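## Task

Move every spilled game token inside the square marked by blue tape, so that each lies wholly within the tape's outer border, resting on the table or in the lower part of a stack. The sticky-note cube should finish upright on the table; if it does not, the result counts for less.

## Robot and tools

ROBOT. Two arms, left_arm and right_arm, each with six joints and a two-finger gripper. They face each other across the table. In the scene frame the table centre is the origin, +z is up and the tabletop is at z = +0.020 m. left_arm's base is at (-0.017, +0.463, +0.039) m, quat_wxyz (+0.707, 0, 0, -0.707). right_arm's base is at (-0.017, -0.459, +0.039) m, quat_wxyz (+0.709, 0, 0, +0.706). For both bases, up is +z. Arm names do not tell you which side of an image you are looking at.

FRAMES. A hand's position, orientation and velocities, and the pose of the camera it carries, are given in that arm's own base frame. The table is in the scene frame. end_effector_position is the point between the fingers, 3 to 4 cm behind the tips. The fingers point along the gripper's +x axis and close along its y axis. Only the last 1.5 cm of each finger face is flat. Reported hand poses can be a few cm off, more when the arm reaches far.

ROWS. Every movement is given as a row of 14 numbers, one list covering both arms: left_arm's 6 joints and then its opening, followed by right_arm's 6 joints and its opening. Send all 14 even if only one arm moves. The joint order is: waist, wrist pitch, elbow, wrist yaw, shoulder, wrist roll. Joint values are absolute target angles in radians, the same numbers Joint positions prints. They are not offsets. The shoulder, wrist yaw and wrist roll signs are flipped against each arm's own convention, both in what you send and in what comes back. Stated ranges, in your numbers: waist -3.054 to 3.054; wrist pitch -1.571 to 1.571; elbow 0.000 to 2.356; wrist yaw -1.571 to 1.571; shoulder -3.142 to 0.000; wrist roll -3.142 to 3.142. A call is refused if a target is more than 0.028 rad outside a range and also further out than the current angle. True ends can differ by up to 0.028 rad. A target beyond the true end is clipped there, and the result then says "joint sent to its limit".

Opening is an absolute command from -1 to +1, where +1 is fully open. Empty fingers meet at about -0.78, and going lower changes nothing. Closing from fully open takes at least about 0.6 s. To hold an object, read grip_measured at first contact and command about 0.08 below that for full force, or less below it for a softer grip. To leave a gripper alone, send its current command again; a 0 there is a real command.

TOOLS.
execute_actions(actions, cameras): actions is a list of actions. Each action is a list of up to 15 rows, one row per 1/30 s step, and the last row is held until 15 steps are done. An empty list only reports the state.
move(target, speed, blend, opening_speed, blocking, cameras): target is one 14-number row or a list of up to 15 rows, with the joints moving in step toward each. speed is in rad/s for the joint with the furthest to go, from 0.01 to 7, default 0.5. It can be one value or one per target. blend is in rad and rounds corners on a list. opening_speed is at least 0.2 per second on the opening scale. blocking=false returns after about 0.5 s, and a new move then replaces the running one. Paths take at least 0.5 s and are cut short after 10 s. They do not avoid obstacles or the other arm. Opening changes in later rows are applied only after the arms come to rest there. The "move:" line reports done, off_target (resting more than 0.03 rad away), moving, held or fault, and may add limits=held.
wait(seconds 0 to 10, cameras): holds the last commands, while a running move continues.
stop(cameras): brakes the running move, which needs some room to do so.
zoom_image(camera, region [x0, y0, x1, y1] in pixels, at most 504x504): enlarges part of the newest image from cam_left_wrist or cam_right_wrist.
finished_scene(scene): ends the scene for good. Scene numbers are 1 and 2.

CAMERAS. cam_left_wrist and cam_right_wrist, each 896x504, with the calibration given (K, distortion, T_world_to_cam relative to the carrying arm's base). "Wrist depth" gives a 7x7 grid of median distances in mm for each camera, valid from 70 to 1000; "-" means no value.

RESULTS. Joint positions and Joint velocities list each arm's joints in the order above, then the finger-pad gap in m (0.080 when open). "within noise" means the arm is still. Joint targets shows what the joints are being driven toward now. Joint torques and External joint torques use the same order; a positive value points toward a larger position number. grip_effort_n is the gripper motor's effort in newtons, negative when closing; it is not pad force. "blocked" means an arm was stopped far from its goal. "joint command not followed" means the clearance check altered targets.

MOTION LIMITS. On each step a joint's target can lead its measured angle by at most 0.368 rad for the waist, shoulder and elbow, and 0.763 for the wrists. Targets that would move the gripper more than 70 mm are scaled back. Friction and weight can leave joints short of target, and tiny changes may not happen at all.

AVOID. Contact torque limits in N m: waist 16.8, shoulder 20.8, elbow 20.8, wrist pitch 5.49, wrist yaw 5.47, wrist roll 5.13. Going over one freezes that arm for 10 s, and a held weight counts toward it. Do not let the arms hit or press each other, and never close a gripper on the other arm's fingers. Do not knock anything off the table, drop objects, release them while they are moving, or slam and push hard. Long holding, stretched poses or pushing against a stop heats the motors: MOTOR HOT appears at 50 °C, and at 95 °C the arm is stopped. Loose objects may be nudged at random. The scene keeps running while you think.

Each tool is called after "Call:" as a command line: name --argument value for each argument, lists and objects as JSON in quotes; but a table of rows of numbers goes row by row, as --pt "numbers of a row", without its own name.

## Session

Call:
execute_actions --actions '[]'

Scene clock: 0.00 s.
left_arm: end_effector_position=(+0.3008, -0.1804, +0.1981) grip_measured=+0.988 grip_effort_n=n/a end_effector_quat_wxyz=(+0.825, +0.031, +0.563, -0.031) | right_arm: end_effector_position=(+0.3239, +0.1074, +0.1200) grip_measured=+0.979 grip_effort_n=n/a end_effector_quat_wxyz=(+0.733, +0.171, +0.569, -0.331)
Joint names: [waist, wrist pitch, elbow, wrist yaw, shoulder, wrist roll]
Joint positions: left_arm=[-0.626 -1.156 1.521 0.201 -1.62 0.505 0.079] | right_arm=[0.461 -1.231 1.487 -0.325 -1.838 -1.2 0.079]
Joint velocities: within noise
Joint torques (N m): no reading
External joint torques (N m): no reading
Heat: left arm: hottest wrist roll 24 °C (+0.0 °C/min); right arm: hottest wrist pitch 31 °C (+0.0 °C/min).
Wrist depth (mm): cam_left_wrist=[290 286 285 280 277 274 - / 291 288 286 282 278 273 - / 295 289 286 282 279 276 - / 294 291 288 283 280 278 - / 295 81 287 284 282 104 - / - - 288 286 283 90 73 / - - 292 287 284 81 -] | cam_right_wrist=[168 176 186 193 205 218 232 / 171 178 188 196 210 223 236 / 174 181 190 201 214 226 240 / 177 184 193 205 218 232 246 / 179 183 197 209 219 235 250 / - - 202 212 223 89 - / - 76 204 215 228 75 -]
Joint targets: left_arm=[-0.626 -1.156 1.521 0.202 -1.619 0.505] | right_arm=[0.461 -1.231 1.488 -0.326 -1.836 -1.200]
Tool commands: left_gripper/opening=+0.987433 right_gripper/opening=+0.978541

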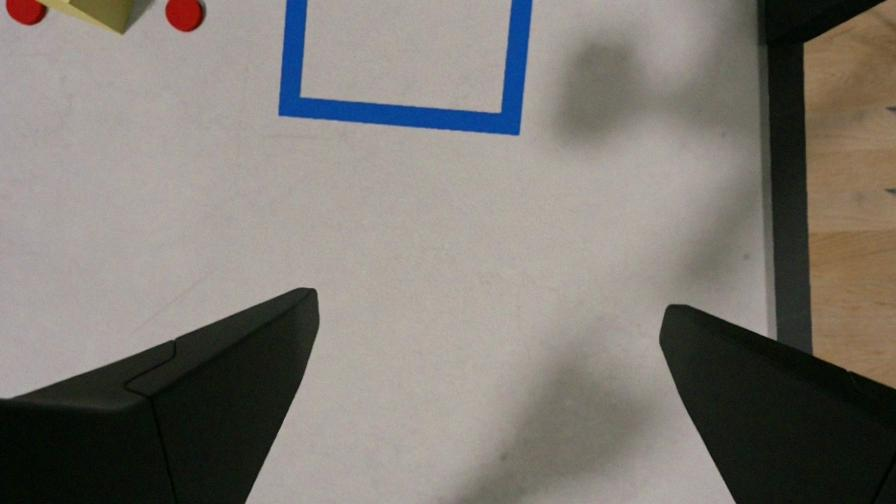

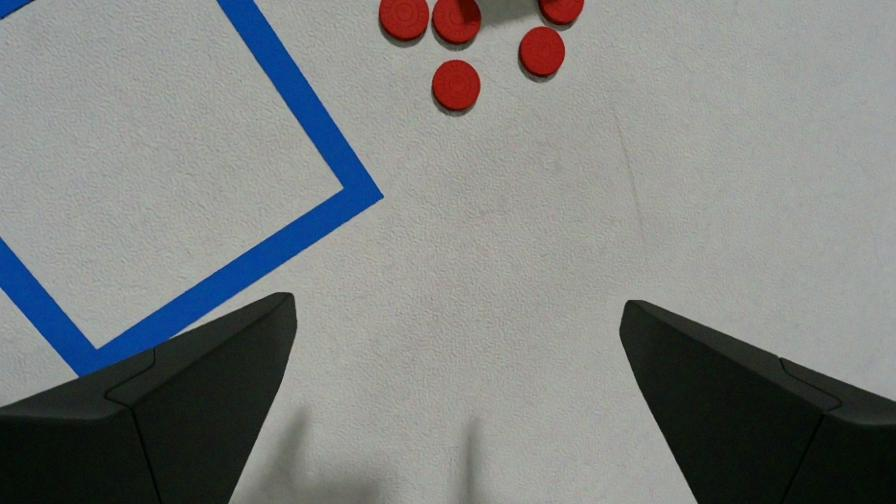

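Call:
move --target '[-0.07,-1.262,2.033,0,-1.871,0.07,1,0.1,-1.104,1.405,0,-1.401,-0.1,1]' --speed 0.9

Scene clock: 3.53 s.
left_arm: end_effector_position=(+0.4245, -0.0293, +0.2628) grip_measured=+0.988 grip_effort_n=-0.7 end_effector_quat_wxyz=(+0.854, -0.014, +0.521, -0.009) | right_arm: end_effector_position=(+0.3190, +0.0327, +0.2302) grip_measured=+0.979 grip_effort_n=-4.0 end_effector_quat_wxyz=(+0.851, +0.015, +0.525, +0.016)
Joint names: [waist, wrist pitch, elbow, wrist yaw, shoulder, wrist roll]
Joint positions: left_arm=[-0.069 -1.261 2.02 0.002 -1.854 0.075 0.079] | right_arm=[0.104 -1.107 1.413 -0.003 -1.409 -0.102 0.079]
Joint velocities: within noise
Joint torques (N m): left_arm=[-0.11 0.86 7.92 -0.04 7.51 -0.22] | right_arm=[-0.35 1.17 5.94 0.09 4.95 0.1]
External joint torques (N m): left_arm=[-0.1 -0.22 1.91 -0.04 -0.67 -0.22] | right_arm=[-0.35 0.07 -0.38 0.09 -0.09 0.1]
Heat: left arm: hottest wrist roll 24 °C (+0.0 °C/min); right arm: hottest wrist pitch 31 °C (+0.0 °C/min).
Wrist depth (mm): cam_left_wrist=[356 356 359 360 362 364 364 / 351 352 352 354 358 359 359 / 344 318 348 351 353 356 354 / 342 316 345 347 351 352 353 / 338 341 342 343 345 104 348 / - - 340 342 343 90 73 / - - 336 338 339 81 -] | cam_right_wrist=[325 325 325 324 325 327 323 / 323 321 322 321 322 322 321 / 320 318 318 320 296 296 318 / 316 315 316 315 315 314 318 / 314 315 313 313 313 313 312 / - - 310 308 309 88 - / - 76 306 307 306 75 -]
Joint targets: left_arm=[-0.070 -1.262 2.033 0.000 -1.871 0.070] | right_arm=[0.100 -1.104 1.405 0.000 -1.401 -0.100]
move: done
camera_calibration:
cam_left_wrist: T_world_to_cam=[[0.0579441, -0.99819, 0.0160694, -0.0468688], [-0.994465, -0.059126, -0.0868489, 0.470478], [0.0876419, -0.0109481, -0.996092, 0.303188], [0, 0, 0, 1]] pos_world=[0.444018, -0.0156471, 0.343617]
cam_right_wrist: T_world_to_cam=[[0.0492871, -0.998759, 0.00717688, 0.0182037], [-0.996687, -0.0496478, -0.0644211, 0.360411], [0.0646975, -0.00397798, -0.997897, 0.285923], [0, 0, 0, 1]] pos_world=[0.339821, 0.0372121, 0.308409]

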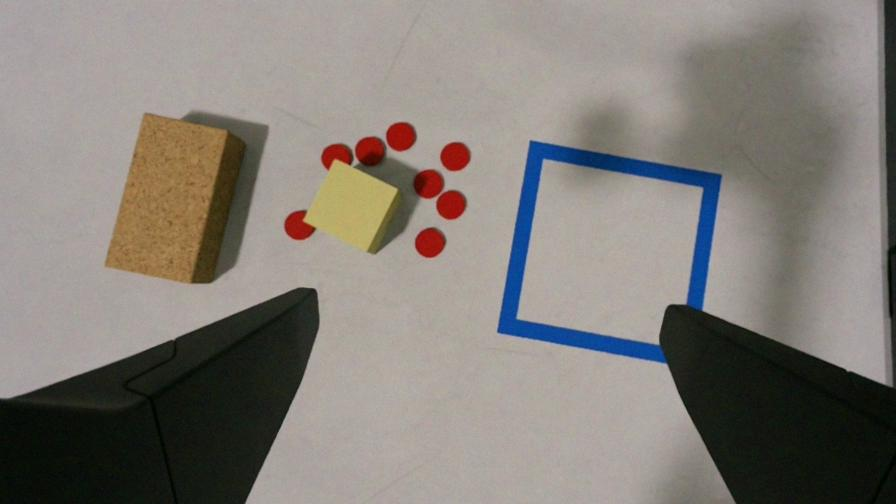

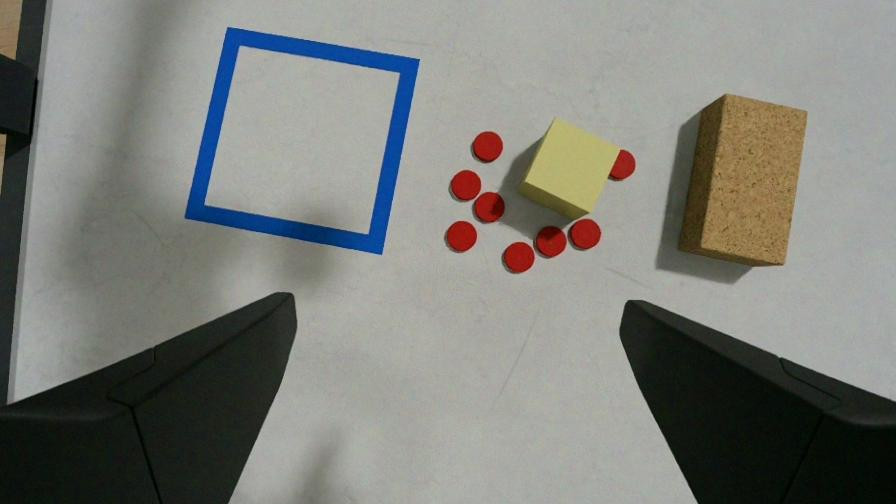

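Call:
move --target '[-0.07,-1.3,1.2,0,-1.0,0.07,1,0.0195,-1.258,1.954,0,-2.267,-0.47,0.22]' --speed 0.9

Call:
zoom_image --camera "cam_right_wrist" --region '[220, 0, 720, 504]'

Scene clock: 8.43 s.
left_arm: end_effector_position=(+0.2060, -0.0141, +0.2402) grip_measured=+0.988 grip_effort_n=-0.7 end_effector_quat_wxyz=(+0.852, -0.013, +0.523, -0.009) | right_arm: end_effector_position=(+0.4391, +0.0089, +0.0710) grip_measured=+0.224 grip_effort_n=-20.7 end_effector_quat_wxyz=(+0.690, +0.155, +0.689, -0.157)
Joint names: [waist, wrist pitch, elbow, wrist yaw, shoulder, wrist roll]
Joint positions: left_arm=[-0.069 -1.301 1.21 0.002 -1.009 0.075 0.079] | right_arm=[0.021 -1.257 1.945 -0.003 -2.258 -0.467 0.045]
Joint velocities: within noise
Joint torques (N m): left_arm=[0.07 1.09 4.97 -0.04 3.46 -0.23] | right_arm=[-0.4 0.18 7.16 0.11 7.66 -0.17]
External joint torques (N m): left_arm=[0.09 0.01 -0.98 -0.04 1.57 -0.23] | right_arm=[-0.46 -0.17 1.46 0.13 -2.85 -0.17]
Heat: left arm: hottest elbow 25 °C (+21.3 °C/min); right arm: hottest wrist pitch 31 °C (+0.0 °C/min).
Wrist depth (mm): cam_left_wrist=[341 341 343 347 347 349 351 / 338 340 339 342 342 342 347 / 330 333 335 338 340 341 341 / 329 330 330 332 336 337 337 / 328 81 327 332 332 104 336 / - - 324 325 328 90 73 / - - 320 323 324 81 -] | cam_right_wrist=[120 119 121 122 123 125 126 / 126 128 129 131 131 133 134 / 134 135 137 139 128 114 145 / 144 145 147 147 113 110 154 / 155 155 153 158 104 120 169 / - - 167 173 85 - 180 / - - 185 190 185 - -]
Joint targets: left_arm=[-0.070 -1.300 1.200 0.000 -1.000 0.070] | right_arm=[0.020 -1.258 1.954 0.000 -2.267 -0.470]
move: done
camera_calibration:
cam_left_wrist: T_world_to_cam=[[0.0576974, -0.99822, 0.0150876, -0.0183323], [-0.994991, -0.0587334, -0.0808959, 0.250841], [0.081638, -0.0103446, -0.996608, 0.301372], [0, 0, 0, 1]] pos_world=[0.226039, -0.000449324, 0.320918]
cam_right_wrist: T_world_to_cam=[[-0.378888, -0.924956, 0.0299983, 0.175393], [-0.847505, 0.359818, 0.390213, 0.367253], [-0.371723, 0.122423, -0.920236, 0.304198], [0, 0, 0, 1]] pos_world=[0.490781, -0.00715409, 0.131366]

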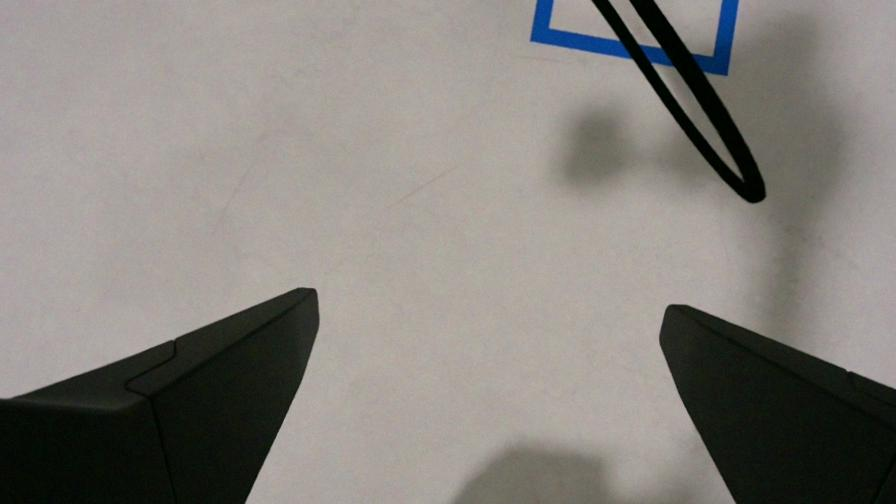

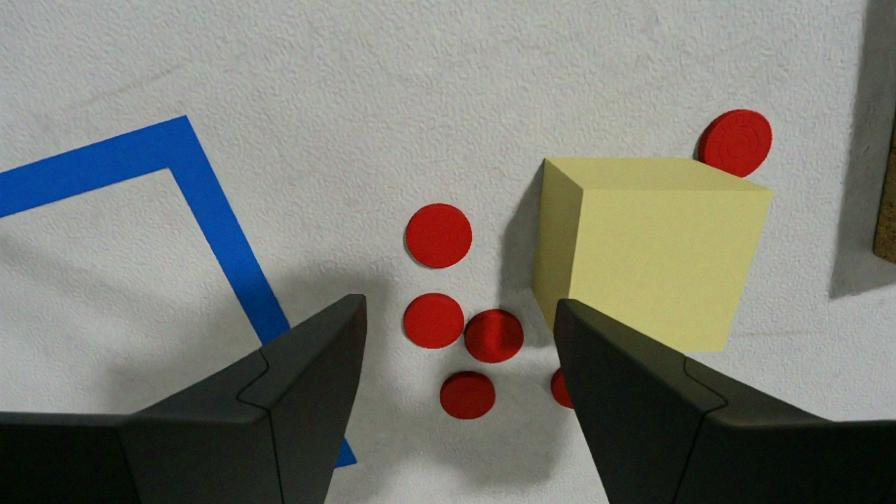

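Scaled by 1.000.

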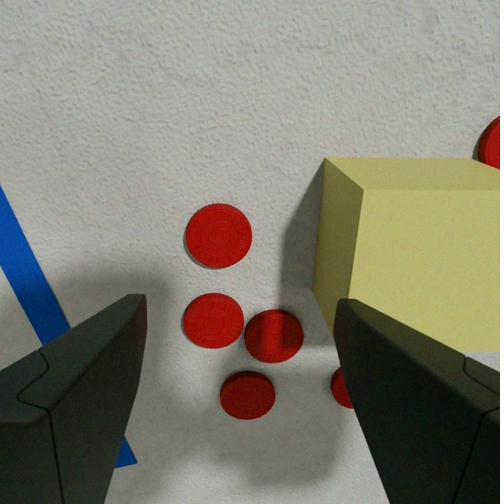

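Call:
move --pt "-0.07 -1.3 1.2 0 -1.0 0.07 1 0.029 -1.115 1.8375 0 -2.2935 -0.48 0.22" --pt "-0.07 -1.3 1.2 0 -1.0 0.07 1 0.029 -1.088 1.8186 0 -2.301 -0.48 0.22" --speed '[0.5,0.05]' --cameras '["cam_right_wrist"]'

Scene clock: 10.03 s.
left_arm: end_effector_position=(+0.2059, -0.0141, +0.2403) grip_measured=+0.988 grip_effort_n=-0.7 end_effector_quat_wxyz=(+0.852, -0.013, +0.523, -0.009) | right_arm: end_effector_position=(+0.4438, +0.0120, +0.0293) grip_measured=+0.224 grip_effort_n=-20.2 end_effector_quat_wxyz=(+0.696, +0.159, +0.682, -0.156)
Joint names: [waist, wrist pitch, elbow, wrist yaw, shoulder, wrist roll]
Joint positions: left_arm=[-0.069 -1.301 1.21 0.002 -1.009 0.075 0.079] | right_arm=[0.028 -1.09 1.827 -0.002 -2.287 -0.477 0.045]
Joint velocities: within noise
Joint torques (N m): left_arm=[0.01 1.08 5 -0.04 3.41 -0.23] | right_arm=[0.01 0.37 4.95 0 7.67 -0.18]
External joint torques (N m): left_arm=[0.01 0 -0.94 -0.05 1.55 -0.23] | right_arm=[-0.07 -0.03 -0.69 0.02 -2.92 -0.18]
Heat: left arm: hottest elbow 25 °C (+17.9 °C/min); right arm: hottest wrist pitch 31 °C (+0.0 °C/min).
Wrist depth (mm): cam_left_wrist=[341 342 343 342 345 347 351 / 336 338 341 342 342 345 345 / 333 334 334 336 339 341 342 / 328 330 331 333 336 338 339 / 326 81 327 330 332 104 334 / - - 325 327 328 90 73 / - - 319 321 324 81 -] | cam_right_wrist=[- 84 85 86 87 - 89 / - 90 90 91 93 93 94 / - 96 96 98 97 99 98 / 101 102 103 104 105 76 83 / 110 110 108 109 97 75 - / - - 118 118 92 - 75 / - - 130 130 123 - -]
Joint targets: left_arm=[-0.070 -1.300 1.200 0.000 -1.000 0.070] | right_arm=[0.029 -1.088 1.819 0.000 -2.301 -0.480]
move: done
camera_calibration:
cam_right_wrist: T_world_to_cam=[[-0.382862, -0.923559, 0.0213188, 0.18324], [-0.853569, 0.362485, 0.374198, 0.389452], [-0.353322, 0.125069, -0.927104, 0.259184], [0, 0, 0, 1]] pos_world=[0.494155, -0.00435333, 0.0906523]
Images, in order (width x height): cam_right_wrist 896x504.

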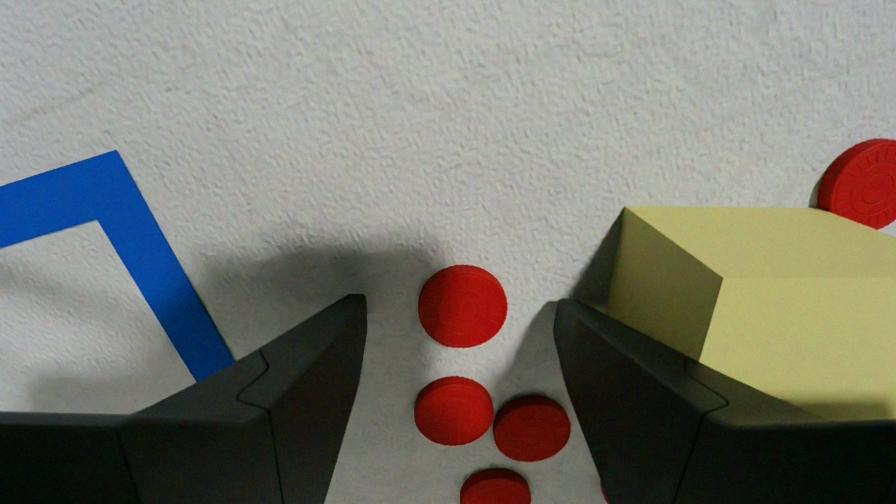

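Call:
move --target '[-0.07,-1.3,1.2,0,-1.0,0.07,1,0.029,-1.043,1.7686,0,-2.2961,-0.48,0.22]' --speed 0.06 --cameras '["cam_right_wrist"]'

Scene clock: 11.43 s.
left_arm: end_effector_position=(+0.2059, -0.0141, +0.2401) grip_measured=+0.988 grip_effort_n=0.2 end_effector_quat_wxyz=(+0.852, -0.013, +0.523, -0.009) | right_arm: end_effector_position=(+0.4419, +0.0120, +0.0230) grip_measured=+0.224 grip_effort_n=-20.2 end_effector_quat_wxyz=(+0.698, +0.159, +0.680, -0.156)
Joint names: [waist, wrist pitch, elbow, wrist yaw, shoulder, wrist roll]
Joint positions: left_arm=[-0.069 -1.301 1.21 0.002 -1.009 0.075 0.079] | right_arm=[0.028 -1.053 1.789 -0.002 -2.28 -0.478 0.045]
Joint velocities: within noise
Joint torques (N m): left_arm=[0.07 1.08 5.02 -0.04 3.44 -0.24] | right_arm=[0.09 0.98 3.62 0.03 7.13 -0.04]
External joint torques (N m): left_arm=[0.06 -0.01 -0.92 -0.05 1.61 -0.23] | right_arm=[0.12 0.59 -1.95 0.05 -3.35 -0.04]
Heat: left arm: hottest elbow 25 °C (+15.7 °C/min); right arm: hottest wrist pitch 31 °C (+0.0 °C/min).
Wrist depth (mm): cam_left_wrist=[340 341 342 345 345 346 348 / 336 335 338 341 342 346 345 / 333 335 335 339 339 339 344 / 329 330 330 332 334 334 339 / 325 81 327 330 332 104 335 / - - 325 328 325 90 73 / - - 320 323 324 81 -] | cam_right_wrist=[- 82 83 84 84 - 86 / - 88 88 88 91 90 91 / - 94 94 95 94 96 96 / 98 99 100 101 100 80 82 / 105 106 104 105 104 78 - / - - 114 114 92 - 72 / - - 123 126 118 - -]
Joint targets: left_arm=[-0.070 -1.300 1.200 0.000 -1.000 0.070] | right_arm=[0.029 -1.043 1.769 0.000 -2.296 -0.480]
move: done
camera_calibration:
cam_right_wrist: T_world_to_cam=[[-0.38372, -0.923257, 0.0188461, 0.183025], [-0.855558, 0.363116, 0.36901, 0.391185], [-0.347534, 0.125473, -0.929234, 0.250151], [0, 0, 0, 1]] pos_world=[0.491847, -0.00445296, 0.0846482]
Images, in order (width x height): cam_right_wrist 896x504.

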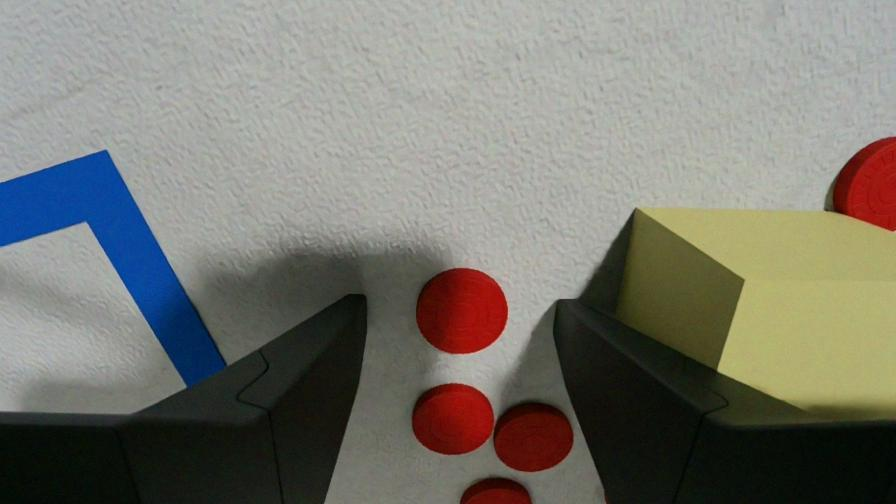

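Call:
move --target '[-0.07,-1.3,1.2,0,-1.0,0.07,1,0.029,-1.03,1.754,0,-2.300,-0.48,0.22]' --speed 0.04 --cameras '["cam_right_wrist"]'

Scene clock: 12.23 s.
left_arm: end_effector_position=(+0.2059, -0.0141, +0.2401) grip_measured=+0.988 grip_effort_n=-0.2 end_effector_quat_wxyz=(+0.852, -0.013, +0.523, -0.009) | right_arm: end_effector_position=(+0.4415, +0.0119, +0.0223) grip_measured=+0.224 grip_effort_n=-20.2 end_effector_quat_wxyz=(+0.700, +0.160, +0.678, -0.156)
Joint names: [waist, wrist pitch, elbow, wrist yaw, shoulder, wrist roll]
Joint positions: left_arm=[-0.069 -1.301 1.21 0.002 -1.009 0.075 0.079] | right_arm=[0.028 -1.042 1.777 -0.002 -2.275 -0.478 0.045]
Joint velocities: within noise
Joint torques (N m): left_arm=[0.08 1.09 5 -0.03 3.44 -0.24] | right_arm=[0.15 1.14 3.54 0.07 6.15 -0.08]
External joint torques (N m): left_arm=[0.1 0.02 -0.86 -0.03 1.64 -0.24] | right_arm=[0.14 0.75 -2.01 0.08 -4.33 -0.08]
Heat: left arm: hottest elbow 25 °C (+14.7 °C/min); right arm: hottest wrist pitch 31 °C (+0.0 °C/min).
Wrist depth (mm): cam_left_wrist=[339 340 342 347 346 349 350 / 335 338 339 341 343 345 344 / 332 336 333 338 338 340 344 / 329 330 331 334 334 338 338 / 324 81 327 329 333 104 335 / - - 328 327 329 90 73 / - - 321 323 324 81 -] | cam_right_wrist=[- 83 84 84 85 - 87 / - 89 88 88 91 90 91 / - 94 94 96 94 96 97 / 99 100 100 101 100 80 81 / 106 106 104 105 104 78 - / - - 114 115 92 - 72 / - - 123 126 118 - -]
Joint targets: left_arm=[-0.070 -1.300 1.200 0.000 -1.000 0.070] | right_arm=[0.029 -1.030 1.754 0.000 -2.300 -0.480]
move: done
camera_calibration:
cam_right_wrist: T_world_to_cam=[[-0.384128, -0.923118, 0.0173141, 0.183], [-0.857095, 0.363501, 0.365041, 0.391857], [-0.34327, 0.125383, -0.93083, 0.247583], [0, 0, 0, 1]] pos_world=[0.491142, -0.00455247, 0.0842454]
Images, in order (width x height): cam_right_wrist 896x504.

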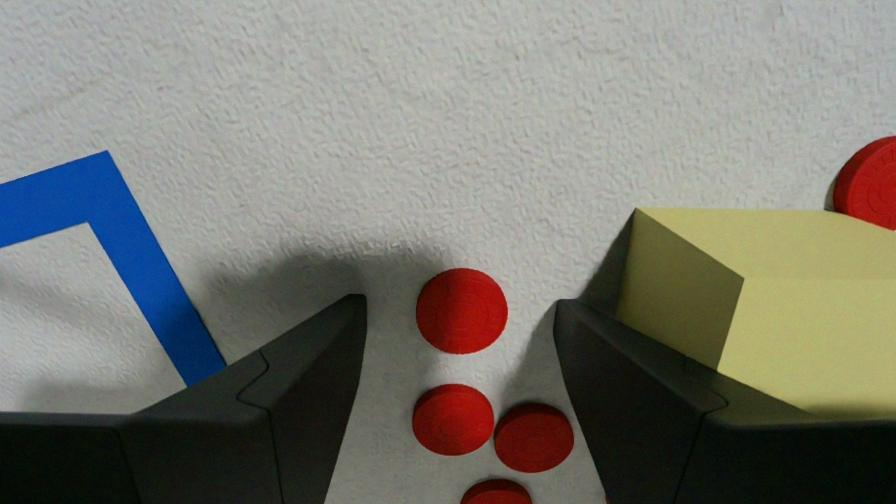

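Call:
move --pt "-0.07 -1.3 1.2 0 -1.0 0.07 1 0.029 -1.054 1.788 0 -2.282 -0.48 0.22" --pt "-0.07 -1.3 1.2 0 -1.0 0.07 1 0.029 -1.054 1.788 0 -2.282 -0.48 -0.34" --speed 0.1 --opening_speed 1.0 --cameras '["cam_right_wrist"]'

Scene clock: 13.97 s.
left_arm: end_effector_position=(+0.2059, -0.0141, +0.2401) grip_measured=+0.988 grip_effort_n=-0.7 end_effector_quat_wxyz=(+0.852, -0.013, +0.523, -0.009) | right_arm: end_effector_position=(+0.4413, +0.0109, +0.0251) grip_measured=-0.332 grip_effort_n=-34.7 end_effector_quat_wxyz=(+0.699, +0.159, +0.679, -0.158)
Joint names: [waist, wrist pitch, elbow, wrist yaw, shoulder, wrist roll]
Joint positions: left_arm=[-0.069 -1.301 1.21 0.002 -1.009 0.075 0.079] | right_arm=[0.027 -1.055 1.786 -0.006 -2.274 -0.478 0.02]
Joint velocities: within noise
Joint torques (N m): left_arm=[0.08 1.08 5.02 -0.03 3.39 -0.24] | right_arm=[0.14 0.31 6.3 0.15 7.95 -0.05]
External joint torques (N m): left_arm=[0.07 0.03 -0.87 -0.04 1.51 -0.23] | right_arm=[0.16 -0.08 0.75 0.18 -2.49 -0.05]
Heat: left arm: hottest elbow 25 °C (+12.9 °C/min); right arm: hottest wrist pitch 31 °C (+0.0 °C/min).
Wrist depth (mm): cam_left_wrist=[342 342 345 347 346 346 350 / 341 337 337 341 342 343 346 / 332 333 337 338 338 339 342 / 329 330 332 331 336 338 338 / 325 81 327 328 331 104 333 / - - 326 325 327 90 73 / - - 323 322 323 81 -] | cam_right_wrist=[- 82 83 84 84 - 87 / - 88 87 88 91 90 91 / - 93 94 96 95 96 96 / 98 99 100 100 102 79 81 / 105 106 106 102 105 - - / 113 112 - 113 - 71 73 / - - - 125 - - -]
Joint targets: left_arm=[-0.070 -1.300 1.200 0.000 -1.000 0.070] | right_arm=[0.029 -1.054 1.788 0.000 -2.282 -0.480]
move: done
camera_calibration:
cam_right_wrist: T_world_to_cam=[[-0.385287, -0.92255, 0.0213369, 0.182442], [-0.85582, 0.365875, 0.36566, 0.390493], [-0.345147, 0.122624, -0.930504, 0.251079], [0, 0, 0, 1]] pos_world=[0.491143, -0.00534766, 0.0869498]
Images, in order (width x height): cam_right_wrist 896x504.

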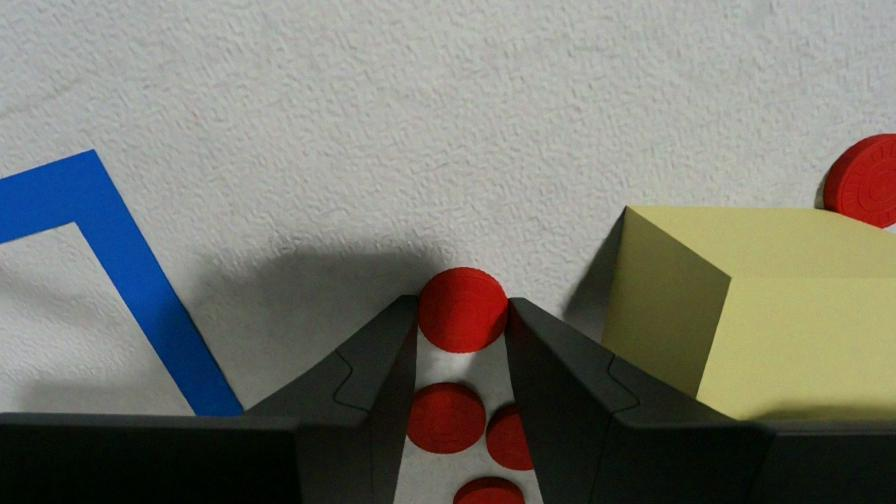

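Call:
move --pt "-0.07 -1.3 1.2 0 -1.0 0.07 1 0.029 -1.054 1.788 0 -2.282 -0.48 -0.44" --pt "-0.07 -1.3 1.2 0 -1.0 0.07 1 0.029 -1.176 1.870 0 -2.265 -0.48 -0.44" --pt "-0.07 -1.3 1.2 0 -1.0 0.07 1 0.295 -1.444 2.473 0 -2.6 -0.48 -0.44" --pt "-0.07 -1.3 1.2 0 -1.0 0.07 1 0.295 -1.318 2.337 0 -2.59 -0.48 -0.44" --speed '[0.3,0.4,0.8,0.15]' --opening_speed 1.0 --cameras '["cam_right_wrist"]'

target 3 of 4 asks right_arm's elbow for 2.473 radians, more than 0.028 radians past the upper end of its range (2.356 radians), so nothing of the call was run. Give that joint an angle inside the range.
Scene clock: 14.50 s.
left_arm: end_effector_position=(+0.2059, -0.0141, +0.2401) grip_measured=+0.988 grip_effort_n=-0.2 end_effector_quat_wxyz=(+0.852, -0.013, +0.523, -0.009) | right_arm: end_effector_position=(+0.4413, +0.0109, +0.0251) grip_measured=-0.333 grip_effort_n=-35.1 end_effector_quat_wxyz=(+0.699, +0.159, +0.679, -0.158)
Joint names: [waist, wrist pitch, elbow, wrist yaw, shoulder, wrist roll]
Joint positions: left_arm=[-0.069 -1.301 1.21 0.002 -1.009 0.075 0.079] | right_arm=[0.027 -1.055 1.786 -0.006 -2.274 -0.478 0.02]
Joint velocities: within noise
Joint torques (N m): left_arm=[0.06 1.08 5.04 -0.03 3.42 -0.23] | right_arm=[0.17 0.29 6.03 0.18 7.86 -0.05]
External joint torques (N m): left_arm=[0.07 0.01 -0.88 -0.04 1.55 -0.23] | right_arm=[0.2 -0.09 0.49 0.21 -2.58 -0.05]
Heat: left arm: hottest elbow 25 °C (+12.4 °C/min); right arm: hottest wrist pitch 31 °C (+0.0 °C/min).
Joint targets: left_arm=[-0.070 -1.300 1.200 0.000 -1.000 0.070] | right_arm=[0.029 -1.054 1.788 0.000 -2.282 -0.480]
Tool commands: left_gripper/opening=+1.0 right_gripper/opening=-0.34

Call:
move --pt "-0.07 -1.3 1.2 0 -1.0 0.07 1 0.029 -1.054 1.788 0 -2.282 -0.48 -0.44" --pt "-0.07 -1.3 1.2 0 -1.0 0.07 1 0.029 -1.176 1.870 0 -2.265 -0.48 -0.44" --pt "-0.07 -1.3 1.2 0 -1.0 0.07 1 0.2146 -0.99 1.838 0 -2.248 -0.48 -0.44" --pt "-0.07 -1.3 1.2 0 -1.0 0.07 1 0.2146 -0.891 1.766 0 -2.275 -0.48 -0.44" --speed '[0.3,0.4,0.6,0.12]' --opening_speed 1.0 --cameras '["cam_right_wrist"]'

Scene clock: 17.47 s.
left_arm: end_effector_position=(+0.2059, -0.0141, +0.2401) grip_measured=+0.988 grip_effort_n=-0.7 end_effector_quat_wxyz=(+0.852, -0.013, +0.523, -0.009) | right_arm: end_effector_position=(+0.4629, +0.1002, +0.0296) grip_measured=-0.389 grip_effort_n=-83.5 end_effector_quat_wxyz=(+0.760, +0.115, +0.636, -0.071)
Joint names: [waist, wrist pitch, elbow, wrist yaw, shoulder, wrist roll]
Joint positions: left_arm=[-0.069 -1.301 1.21 0.002 -1.009 0.075 0.079] | right_arm=[0.213 -0.894 1.774 0 -2.264 -0.478 0.017]
Joint velocities: within noise
Joint torques (N m): left_arm=[0.06 1.08 5 -0.03 3.44 -0.24] | right_arm=[-0.02 0.72 5.47 -0.07 7.84 -0.04]
External joint torques (N m): left_arm=[0.07 0.01 -0.93 -0.04 1.57 -0.24] | right_arm=[0.08 0.08 -0.34 -0.04 -2.81 -0.05]
Heat: left arm: hottest elbow 25 °C (+10.3 °C/min); right arm: hottest wrist pitch 31 °C (+0.0 °C/min).
Wrist depth (mm): cam_left_wrist=[339 342 345 345 348 348 348 / 335 339 338 343 341 346 346 / 332 334 337 336 340 339 342 / 327 330 331 332 337 336 338 / 326 81 330 329 333 104 333 / - - 325 328 327 90 73 / - - 321 322 324 81 -] | cam_right_wrist=[- 97 95 94 94 92 91 / 101 100 99 98 97 96 95 / 105 104 102 102 101 100 98 / 111 109 107 106 105 104 - / 115 114 111 103 108 108 107 / 120 118 - 115 - 112 111 / - - - 121 - - -]
Joint targets: left_arm=[-0.070 -1.300 1.200 0.000 -1.000 0.070] | right_arm=[0.215 -0.891 1.766 0.000 -2.275 -0.480]
move: done
camera_calibration:
cam_right_wrist: T_world_to_cam=[[-0.204857, -0.977591, -0.0484617, 0.197052], [-0.954672, 0.18864, 0.230254, 0.442175], [-0.215952, 0.0934341, -0.971923, 0.196092], [0, 0, 0, 1]] pos_world=[0.504846, 0.0909025, 0.098324]
Images, in order (width x height): cam_right_wrist 896x504.

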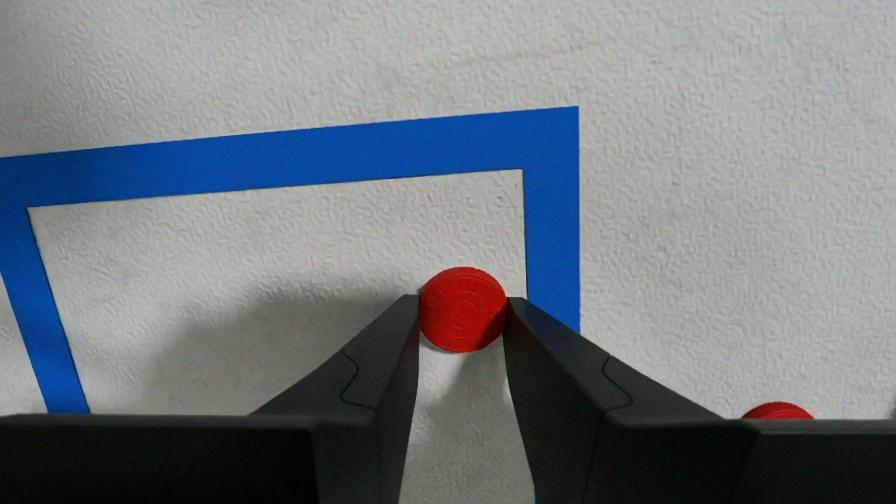

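Call:
move --pt "-0.07 -1.3 1.2 0 -1.0 0.07 1 0.2146 -0.870 1.75 0 -2.280 -0.48 -0.44" --pt "-0.07 -1.3 1.2 0 -1.0 0.07 1 0.2146 -0.870 1.75 0 -2.280 -0.48 -0.1" --pt "-0.07 -1.3 1.2 0 -1.0 0.07 1 0.2146 -1.05 1.88 0 -2.24 -0.48 -0.1" --pt "-0.07 -1.3 1.2 0 -1.0 0.07 1 0.078 -1.062 1.483 0 -1.991 -0.79 0.1" --speed '[0.06,0.4,0.4,0.6]' --opening_speed 1.0 --cameras '["cam_right_wrist"]'

Scene clock: 21.53 s.
left_arm: end_effector_position=(+0.2059, -0.0141, +0.2401) grip_measured=+0.988 grip_effort_n=-0.7 end_effector_quat_wxyz=(+0.852, -0.013, +0.523, -0.009) | right_arm: end_effector_position=(+0.3712, +0.0292, +0.0565) grip_measured=+0.096 grip_effort_n=15.1 end_effector_quat_wxyz=(+0.661, +0.245, +0.665, -0.246)
Joint names: [waist, wrist pitch, elbow, wrist yaw, shoulder, wrist roll]
Joint positions: left_arm=[-0.069 -1.301 1.21 0.002 -1.009 0.075 0.079] | right_arm=[0.078 -1.063 1.49 0.001 -2.005 -0.788 0.039]
Joint velocities: within noise
Joint torques (N m): left_arm=[0.06 1.08 5.02 -0.03 3.42 -0.23] | right_arm=[-0.18 0.28 5.18 -0.06 8.66 -0.07]
External joint torques (N m): left_arm=[0.07 0 -0.93 -0.03 1.52 -0.22] | right_arm=[-0.16 -0.06 -0.32 -0.02 0 -0.07]
Heat: left arm: hottest elbow 25 °C (+8.4 °C/min); right arm: hottest wrist pitch 31 °C (+0.0 °C/min).
Wrist depth (mm): cam_left_wrist=[341 340 341 345 344 350 349 / 335 337 338 341 347 346 346 / 332 333 335 338 341 342 343 / 329 329 333 333 334 336 338 / 325 81 327 328 331 104 334 / - - 323 327 327 89 73 / - - 321 321 325 81 -] | cam_right_wrist=[108 108 111 112 79 112 117 / 114 116 116 118 118 121 124 / 122 123 124 126 127 130 132 / 130 132 134 135 138 141 142 / 141 142 99 146 144 151 155 / 149 - 152 159 86 - 167 / - - 169 175 80 - -]
Joint targets: left_arm=[-0.070 -1.300 1.200 0.000 -1.000 0.070] | right_arm=[0.078 -1.062 1.483 0.000 -1.991 -0.790]
move: done
camera_calibration:
cam_right_wrist: T_world_to_cam=[[-0.606879, -0.794159, 0.0317869, 0.249488], [-0.721535, 0.567271, 0.396977, 0.25489], [-0.333294, 0.217981, -0.917278, 0.245929], [0, 0, 0, 1]] pos_world=[0.417288, -0.0000665377, 0.116469]
Images, in order (width x height): cam_right_wrist 896x504.

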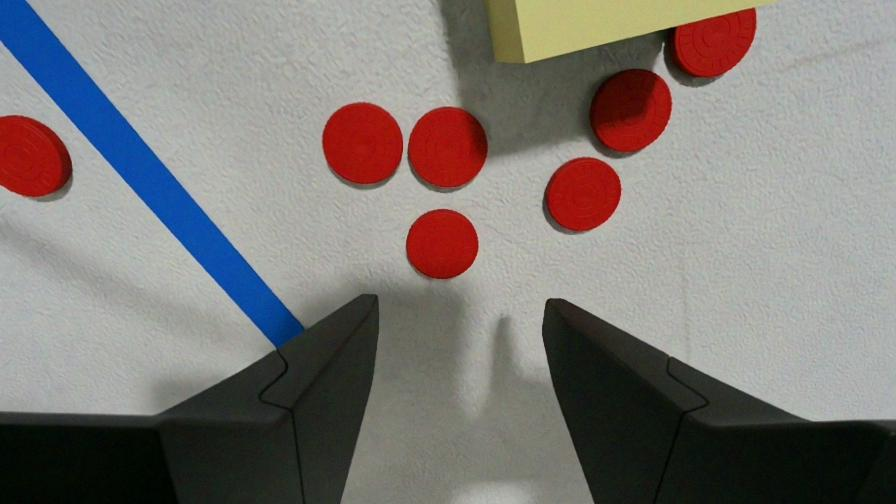

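Call:
move --pt "-0.07 -1.3 1.2 0 -1.0 0.07 1 0.078 -0.908 1.384 0 -2.047 -0.79 0.1" --pt "-0.07 -1.3 1.2 0 -1.0 0.07 1 0.078 -0.908 1.384 0 -2.047 -0.79 -0.44" --pt "-0.07 -1.3 1.2 0 -1.0 0.07 1 0.078 -1.062 1.483 0 -1.991 -0.79 -0.44" --pt "-0.07 -1.3 1.2 0 -1.0 0.07 1 0.2985 -1.041 1.962 0 -2.322 -0.6 -0.44" --pt "-0.07 -1.3 1.2 0 -1.0 0.07 1 0.2985 -0.927 1.875 0 -2.3475 -0.6 -0.44" --speed '[0.15,0.4,0.4,0.6,0.12]' --opening_speed 1.0 --cameras '["cam_right_wrist"]'

Scene clock: 34.60 s.
left_arm: end_effector_position=(+0.2059, -0.0141, +0.2401) grip_measured=+0.988 grip_effort_n=-0.2 end_effector_quat_wxyz=(+0.852, -0.013, +0.523, -0.009) | right_arm: end_effector_position=(+0.4695, +0.1450, +0.0288) grip_measured=-0.391 grip_effort_n=-83.5 end_effector_quat_wxyz=(+0.758, +0.136, +0.634, -0.076)
Joint names: [waist, wrist pitch, elbow, wrist yaw, shoulder, wrist roll]
Joint positions: left_arm=[-0.069 -1.301 1.21 0.002 -1.009 0.075 0.079] | right_arm=[0.3 -0.929 1.886 0 -2.332 -0.602 0.017]
Joint velocities: within noise
Joint torques (N m): left_arm=[0.05 1.09 5.02 -0.03 3.4 -0.23] | right_arm=[-0.15 0.64 5.38 -0.02 7.57 0.08]
External joint torques (N m): left_arm=[0.05 0.01 -0.88 -0.03 1.57 -0.23] | right_arm=[-0.11 -0.01 -0.45 0.01 -3.51 0.08]
Heat: left arm: hottest elbow 25 °C (+5.2 °C/min); right arm: hottest wrist pitch 31 °C (+0.0 °C/min).
Wrist depth (mm): cam_left_wrist=[341 342 341 346 348 347 349 / 335 335 337 341 343 345 345 / 331 331 337 339 338 340 343 / 329 331 329 332 335 337 339 / 325 81 324 330 331 104 335 / - - 325 327 328 90 73 / - - 320 323 323 81 -] | cam_right_wrist=[- 98 95 94 92 91 90 / 102 101 99 97 96 94 93 / 106 104 102 101 99 98 96 / 111 110 107 105 102 101 100 / 116 114 111 102 107 106 104 / 122 119 - 114 - 110 108 / - - - 120 - - -]
Joint targets: left_arm=[-0.070 -1.300 1.200 0.000 -1.000 0.070] | right_arm=[0.299 -0.927 1.875 0.000 -2.347 -0.600]
move: done
camera_calibration:
cam_right_wrist: T_world_to_cam=[[-0.239308, -0.968185, -0.0731413, 0.257771], [-0.948075, 0.216755, 0.232746, 0.432968], [-0.209487, 0.125041, -0.969783, 0.184902], [0, 0, 0, 1]] pos_world=[0.510907, 0.132601, 0.0973975]
Images, in order (width x height): cam_right_wrist 896x504.

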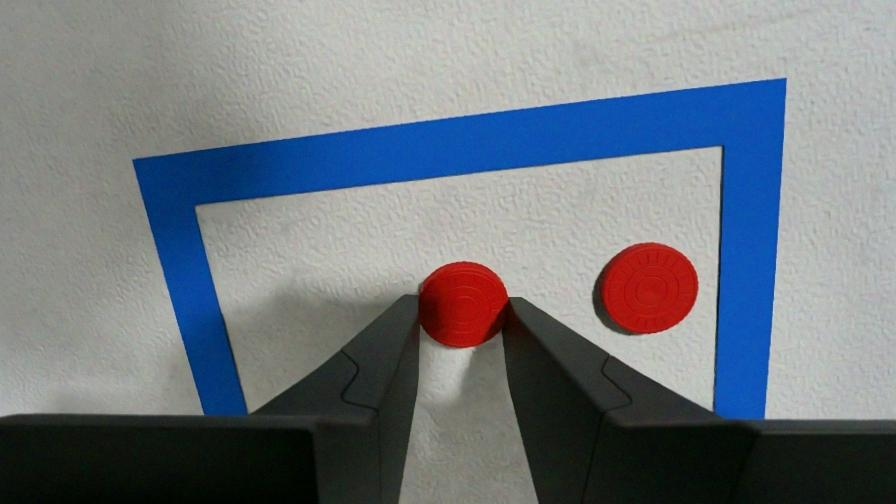

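Call:
move --pt "-0.07 -1.3 1.2 0 -1.0 0.07 1 0.2985 -0.910 1.862 0 -2.3515 -0.6 -0.44" --pt "-0.07 -1.3 1.2 0 -1.0 0.07 1 0.2985 -0.910 1.862 0 -2.3515 -0.6 -0.1" --pt "-0.07 -1.3 1.2 0 -1.0 0.07 1 0.2985 -1.08 1.985 0 -2.312 -0.6 -0.1" --pt "-0.07 -1.3 1.2 0 -1.0 0.07 1 0.0667 -1.138 1.705 0 -2.138 0.79 0.1" --speed '[0.06,0.4,0.4,0.9]' --opening_speed 1.0 --cameras '["cam_right_wrist"]'

Scene clock: 39.57 s.
left_arm: end_effector_position=(+0.2059, -0.0141, +0.2401) grip_measured=+0.988 grip_effort_n=-0.2 end_effector_quat_wxyz=(+0.852, -0.013, +0.523, -0.009) | right_arm: end_effector_position=(+0.4102, +0.0277, +0.0557) grip_measured=+0.096 grip_effort_n=15.1 end_effector_quat_wxyz=(+0.642, -0.292, +0.645, +0.294)
Joint names: [waist, wrist pitch, elbow, wrist yaw, shoulder, wrist roll]
Joint positions: left_arm=[-0.069 -1.301 1.21 0.002 -1.009 0.075 0.079] | right_arm=[0.067 -1.136 1.713 0 -2.153 0.787 0.039]
Joint velocities: within noise
Joint torques (N m): left_arm=[0.03 1.08 5.01 -0.04 3.4 -0.23] | right_arm=[-0.33 0.05 5.01 -0.04 9.77 0.09]
External joint torques (N m): left_arm=[0.03 0 -0.92 -0.04 1.51 -0.23] | right_arm=[-0.2 -0.3 -0.6 -0.07 0 0.09]
Heat: left arm: hottest wrist pitch 26 °C (+4.5 °C/min); right arm: hottest wrist pitch 31 °C (+0.0 °C/min).
Wrist depth (mm): cam_left_wrist=[340 341 343 345 346 347 349 / 335 338 340 338 342 345 347 / 333 334 334 336 340 341 342 / 328 331 331 331 337 338 341 / 323 81 326 331 330 104 334 / - - 325 326 327 90 73 / - - 319 326 325 81 -] | cam_right_wrist=[- 109 110 110 110 110 110 / 117 117 118 117 117 117 117 / 125 125 125 127 125 125 125 / 134 134 134 131 134 134 134 / 144 144 99 142 96 142 145 / 153 - 151 153 86 - 154 / - - 167 170 80 - -]
Joint targets: left_arm=[-0.070 -1.300 1.200 0.000 -1.000 0.070] | right_arm=[0.067 -1.138 1.705 0.000 -2.138 0.790]
move: done
camera_calibration:
cam_right_wrist: T_world_to_cam=[[0.790146, -0.612472, 0.0234121, -0.30561], [-0.570038, -0.720293, 0.395265, 0.257807], [-0.225225, -0.325663, -0.918269, 0.229244], [0, 0, 0, 1]] pos_world=[0.440067, 0.0731752, 0.11576]
Images, in order (width x height): cam_right_wrist 896x504.

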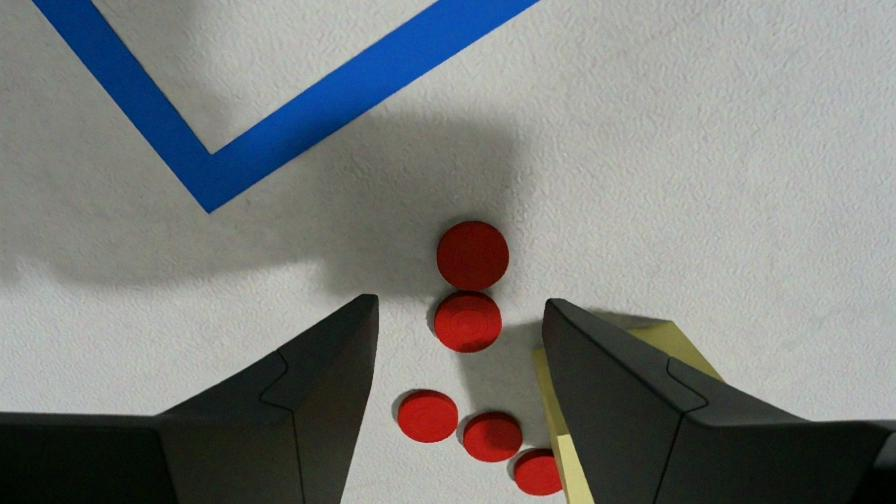

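Call:
move --pt "-0.07 -1.3 1.2 0 -1.0 0.07 1 0.0485 -1.149 1.736 0 -2.158 0.807 -0.05" --pt "-0.07 -1.3 1.2 0 -1.0 0.07 1 0.0485 -1.0 1.632 0 -2.2026 0.807 -0.05" --pt "-0.07 -1.3 1.2 0 -1.0 0.07 1 0.0485 -1.0 1.632 0 -2.2026 0.807 -0.44" --pt "-0.07 -1.3 1.2 0 -1.0 0.07 1 0.0485 -1.149 1.736 0 -2.158 0.807 -0.44" --pt "-0.07 -1.3 1.2 0 -1.0 0.07 1 0.2471 -1.192 1.879 0 -2.258 0.807 -0.44" --pt "-0.07 -1.3 1.2 0 -1.0 0.07 1 0.2471 -1.067 1.786 0 -2.2896 0.807 -0.44" --speed '[0.2,0.15,0.4,0.4,0.6,0.15]' --opening_speed 1.0 --cameras '["cam_right_wrist"]'

Scene clock: 45.27 s.
left_arm: end_effector_position=(+0.2059, -0.0141, +0.2401) grip_measured=+0.988 grip_effort_n=-0.7 end_effector_quat_wxyz=(+0.852, -0.013, +0.523, -0.009) | right_arm: end_effector_position=(+0.4276, +0.1072, +0.0262) grip_measured=-0.392 grip_effort_n=-83.5 end_effector_quat_wxyz=(+0.619, -0.357, +0.605, +0.352)
Joint names: [waist, wrist pitch, elbow, wrist yaw, shoulder, wrist roll]
Joint positions: left_arm=[-0.069 -1.301 1.21 0.002 -1.009 0.075 0.079] | right_arm=[0.246 -1.068 1.795 -0.001 -2.276 0.804 0.017]
Joint velocities: within noise
Joint torques (N m): left_arm=[0.04 1.08 5.04 -0.04 3.43 -0.24] | right_arm=[0.39 0.29 4.89 0.04 7.45 0.05]
External joint torques (N m): left_arm=[0.03 0.02 -0.87 -0.05 1.55 -0.24] | right_arm=[0.41 -0.09 -0.7 0 -3.06 0.06]
Heat: left arm: hottest elbow 26 °C (+5.3 °C/min); right arm: hottest wrist pitch 31 °C (+0.0 °C/min).
Wrist depth (mm): cam_left_wrist=[338 341 340 347 345 347 350 / 336 338 339 339 341 344 348 / 334 333 336 336 338 343 341 / 330 331 330 334 335 337 341 / 327 81 328 330 331 104 336 / - - 325 325 327 90 73 / - - 320 321 326 81 -] | cam_right_wrist=[- 83 84 84 82 - 87 / - 89 89 88 91 90 91 / - 95 94 96 95 96 97 / 100 100 101 101 99 102 - / 108 108 106 103 108 111 111 / 115 114 - 116 - 118 118 / - - - 127 - - -]
Joint targets: left_arm=[-0.070 -1.300 1.200 0.000 -1.000 0.070] | right_arm=[0.247 -1.067 1.786 0.000 -2.290 0.807]
move: done
camera_calibration:
cam_right_wrist: T_world_to_cam=[[0.893258, -0.447324, 0.0446142, -0.332295], [-0.429362, -0.819542, 0.379473, 0.28746], [-0.133184, -0.358123, -0.924127, 0.196224], [0, 0, 0, 1]] pos_world=[0.446384, 0.157214, 0.0870777]
Images, in order (width x height): cam_right_wrist 896x504.

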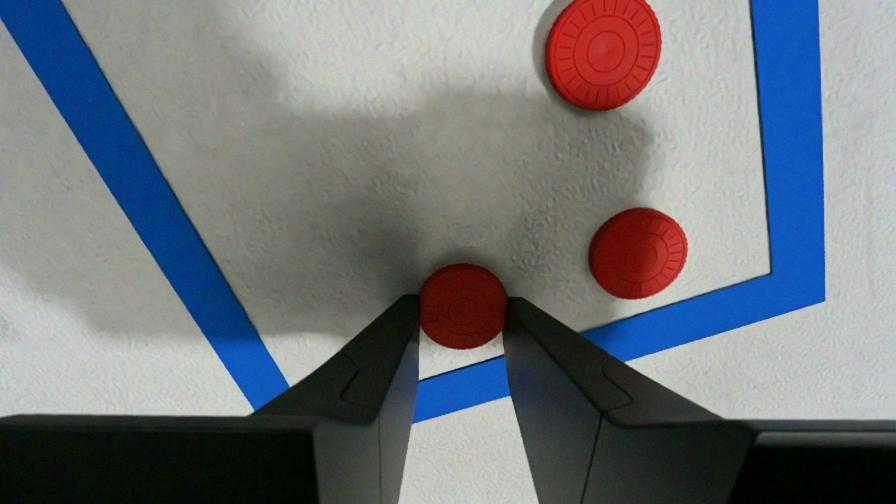

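Call:
move --pt "-0.07 -1.3 1.2 0 -1.0 0.07 1 0.2471 -1.054 1.777 0 -2.2935 0.807 -0.44" --pt "-0.07 -1.3 1.2 0 -1.0 0.07 1 0.2471 -1.054 1.777 0 -2.2935 0.807 -0.1" --pt "-0.07 -1.3 1.2 0 -1.0 0.07 1 0.2471 -1.21 1.895 0 -2.25 0.807 -0.1" --pt "-0.07 -1.3 1.2 0 -1.0 0.07 1 0.013 -1.117 1.647 0 -2.101 1.227 -0.05" --speed '[0.06,0.4,0.4,0.6]' --opening_speed 1.0 --cameras '["cam_right_wrist"]'

Scene clock: 49.07 s.
left_arm: end_effector_position=(+0.2059, -0.0141, +0.2401) grip_measured=+0.988 grip_effort_n=0.2 end_effector_quat_wxyz=(+0.852, -0.013, +0.523, -0.009) | right_arm: end_effector_position=(+0.4011, +0.0046, +0.0559) grip_measured=-0.054 grip_effort_n=15.1 end_effector_quat_wxyz=(+0.574, -0.408, +0.579, +0.411)
Joint names: [waist, wrist pitch, elbow, wrist yaw, shoulder, wrist roll]
Joint positions: left_arm=[-0.069 -1.301 1.21 0.002 -1.009 0.075 0.079] | right_arm=[0.012 -1.118 1.655 -0.001 -2.116 1.224 0.033]
Joint velocities: within noise
Joint torques (N m): left_arm=[0.05 1.08 5.01 -0.04 3.41 -0.24] | right_arm=[-0.03 0.28 5.21 0.05 9.44 0.12]
External joint torques (N m): left_arm=[0.04 0.02 -0.94 -0.05 1.48 -0.24] | right_arm=[0.03 0 -0.28 0 0 0.12]
Heat: left arm: hottest elbow 26 °C (+4.9 °C/min); right arm: hottest wrist pitch 31 °C (+0.0 °C/min).
Wrist depth (mm): cam_left_wrist=[340 341 344 345 347 349 349 / 335 338 341 340 342 343 346 / 332 334 333 335 339 339 340 / 330 330 330 334 335 337 338 / 324 81 326 332 331 104 333 / - - 326 324 326 90 73 / - - 321 323 326 81 -] | cam_right_wrist=[- 111 112 112 112 112 111 / 119 119 119 118 118 118 118 / 127 126 126 128 126 126 125 / 135 135 135 133 134 135 134 / 145 145 91 142 119 142 144 / 154 - 82 151 87 153 155 / - - 164 169 88 - -]
Joint targets: left_arm=[-0.070 -1.300 1.200 0.000 -1.000 0.070] | right_arm=[0.013 -1.117 1.647 0.000 -2.101 1.227]
move: done
camera_calibration:
cam_right_wrist: T_world_to_cam=[[0.961222, -0.275041, 0.0201201, -0.382591], [-0.260358, -0.881012, 0.395008, 0.112363], [-0.0909172, -0.384929, -0.918457, 0.166304], [0, 0, 0, 1]] pos_world=[0.41213, 0.0577808, 0.116057]
Images, in order (width x height): cam_right_wrist 896x504.

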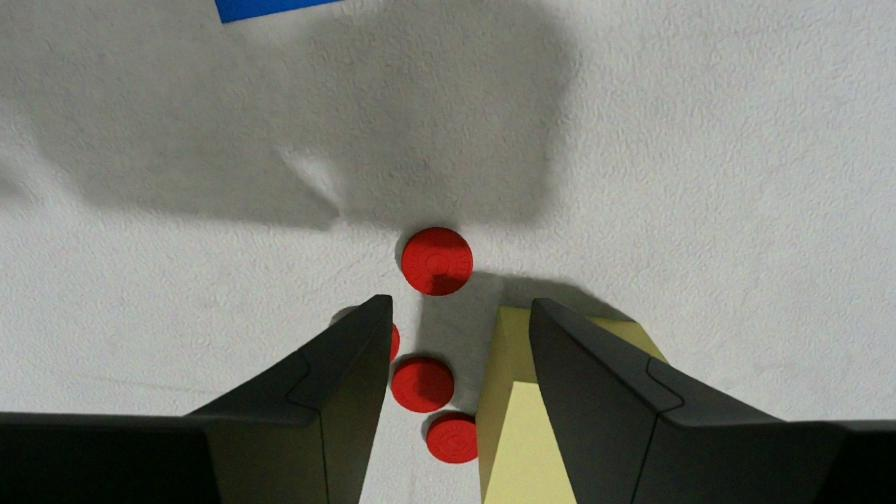

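Call:
move --pt "-0.07 -1.3 1.2 0 -1.0 0.07 1 0.002 -1.106 1.617 0 -2.081 1.23 -0.05" --pt "-0.07 -1.3 1.2 0 -1.0 0.07 1 0.002 -0.955 1.516 0 -2.131 1.23 -0.05" --pt "-0.07 -1.3 1.2 0 -1.0 0.07 1 0.002 -0.955 1.516 0 -2.131 1.23 -0.44" --pt "-0.07 -1.3 1.2 0 -1.0 0.07 1 0.002 -1.106 1.617 0 -2.081 1.23 -0.44" --pt "-0.07 -1.3 1.2 0 -1.0 0.07 1 0.3371 -1.251 2.023 0 -2.3425 1.23 -0.44" --pt "-0.07 -1.3 1.2 0 -1.0 0.07 1 0.3371 -1.118 1.915 0 -2.368 1.23 -0.44" --speed '[0.2,0.15,0.4,0.4,0.6,0.15]' --opening_speed 1.0 --cameras '["cam_right_wrist"]'

Scene clock: 54.47 s.
left_arm: end_effector_position=(+0.2059, -0.0141, +0.2401) grip_measured=+0.988 grip_effort_n=-0.7 end_effector_quat_wxyz=(+0.852, -0.013, +0.523, -0.009) | right_arm: end_effector_position=(+0.4339, +0.1517, +0.0262) grip_measured=-0.395 grip_effort_n=-83.5 end_effector_quat_wxyz=(+0.510, -0.503, +0.493, +0.494)
Joint names: [waist, wrist pitch, elbow, wrist yaw, shoulder, wrist roll]
Joint positions: left_arm=[-0.069 -1.301 1.21 0.002 -1.009 0.075 0.079] | right_arm=[0.337 -1.119 1.927 -0.001 -2.353 1.227 0.017]
Joint velocities: within noise
Joint torques (N m): left_arm=[0.01 1.09 5.03 -0.03 3.39 -0.24] | right_arm=[-0.07 0.3 4.58 0.06 7.7 0.09]
External joint torques (N m): left_arm=[0.01 0 -0.91 -0.04 1.53 -0.24] | right_arm=[0.1 -0.07 -1.04 0.02 -3.27 0.1]
Heat: left arm: hottest elbow 26 °C (+4.4 °C/min); right arm: hottest shoulder 31 °C (+9.9 °C/min).
Wrist depth (mm): cam_left_wrist=[340 342 343 346 348 350 350 / 335 336 340 341 343 343 347 / 332 332 336 336 338 344 340 / 328 331 331 336 336 338 339 / 325 81 326 329 331 104 336 / - - 325 325 327 90 73 / - - 321 322 324 81 -] | cam_right_wrist=[- 83 84 84 85 - 86 / - 89 89 89 91 91 92 / - 95 94 96 94 97 97 / 99 99 100 101 102 103 - / 106 107 106 102 107 109 112 / 114 112 - 115 - 117 119 / - - - 127 - - -]
Joint targets: left_arm=[-0.070 -1.300 1.200 0.000 -1.000 0.070] | right_arm=[0.337 -1.118 1.915 0.000 -2.368 1.230]
move: done
camera_calibration:
cam_right_wrist: T_world_to_cam=[[0.99735, 0.0493041, 0.0534903, -0.438722], [0.0248977, -0.922234, 0.38583, 0.14493], [0.0683536, -0.383476, -0.921018, 0.129356], [0, 0, 0, 1]] pos_world=[0.425109, 0.204895, 0.0866884]
Images, in order (width x height): cam_right_wrist 896x504.

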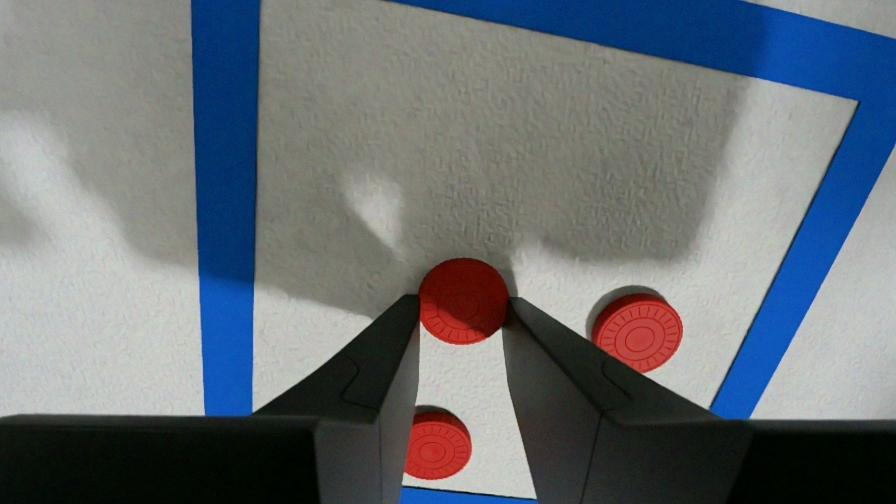

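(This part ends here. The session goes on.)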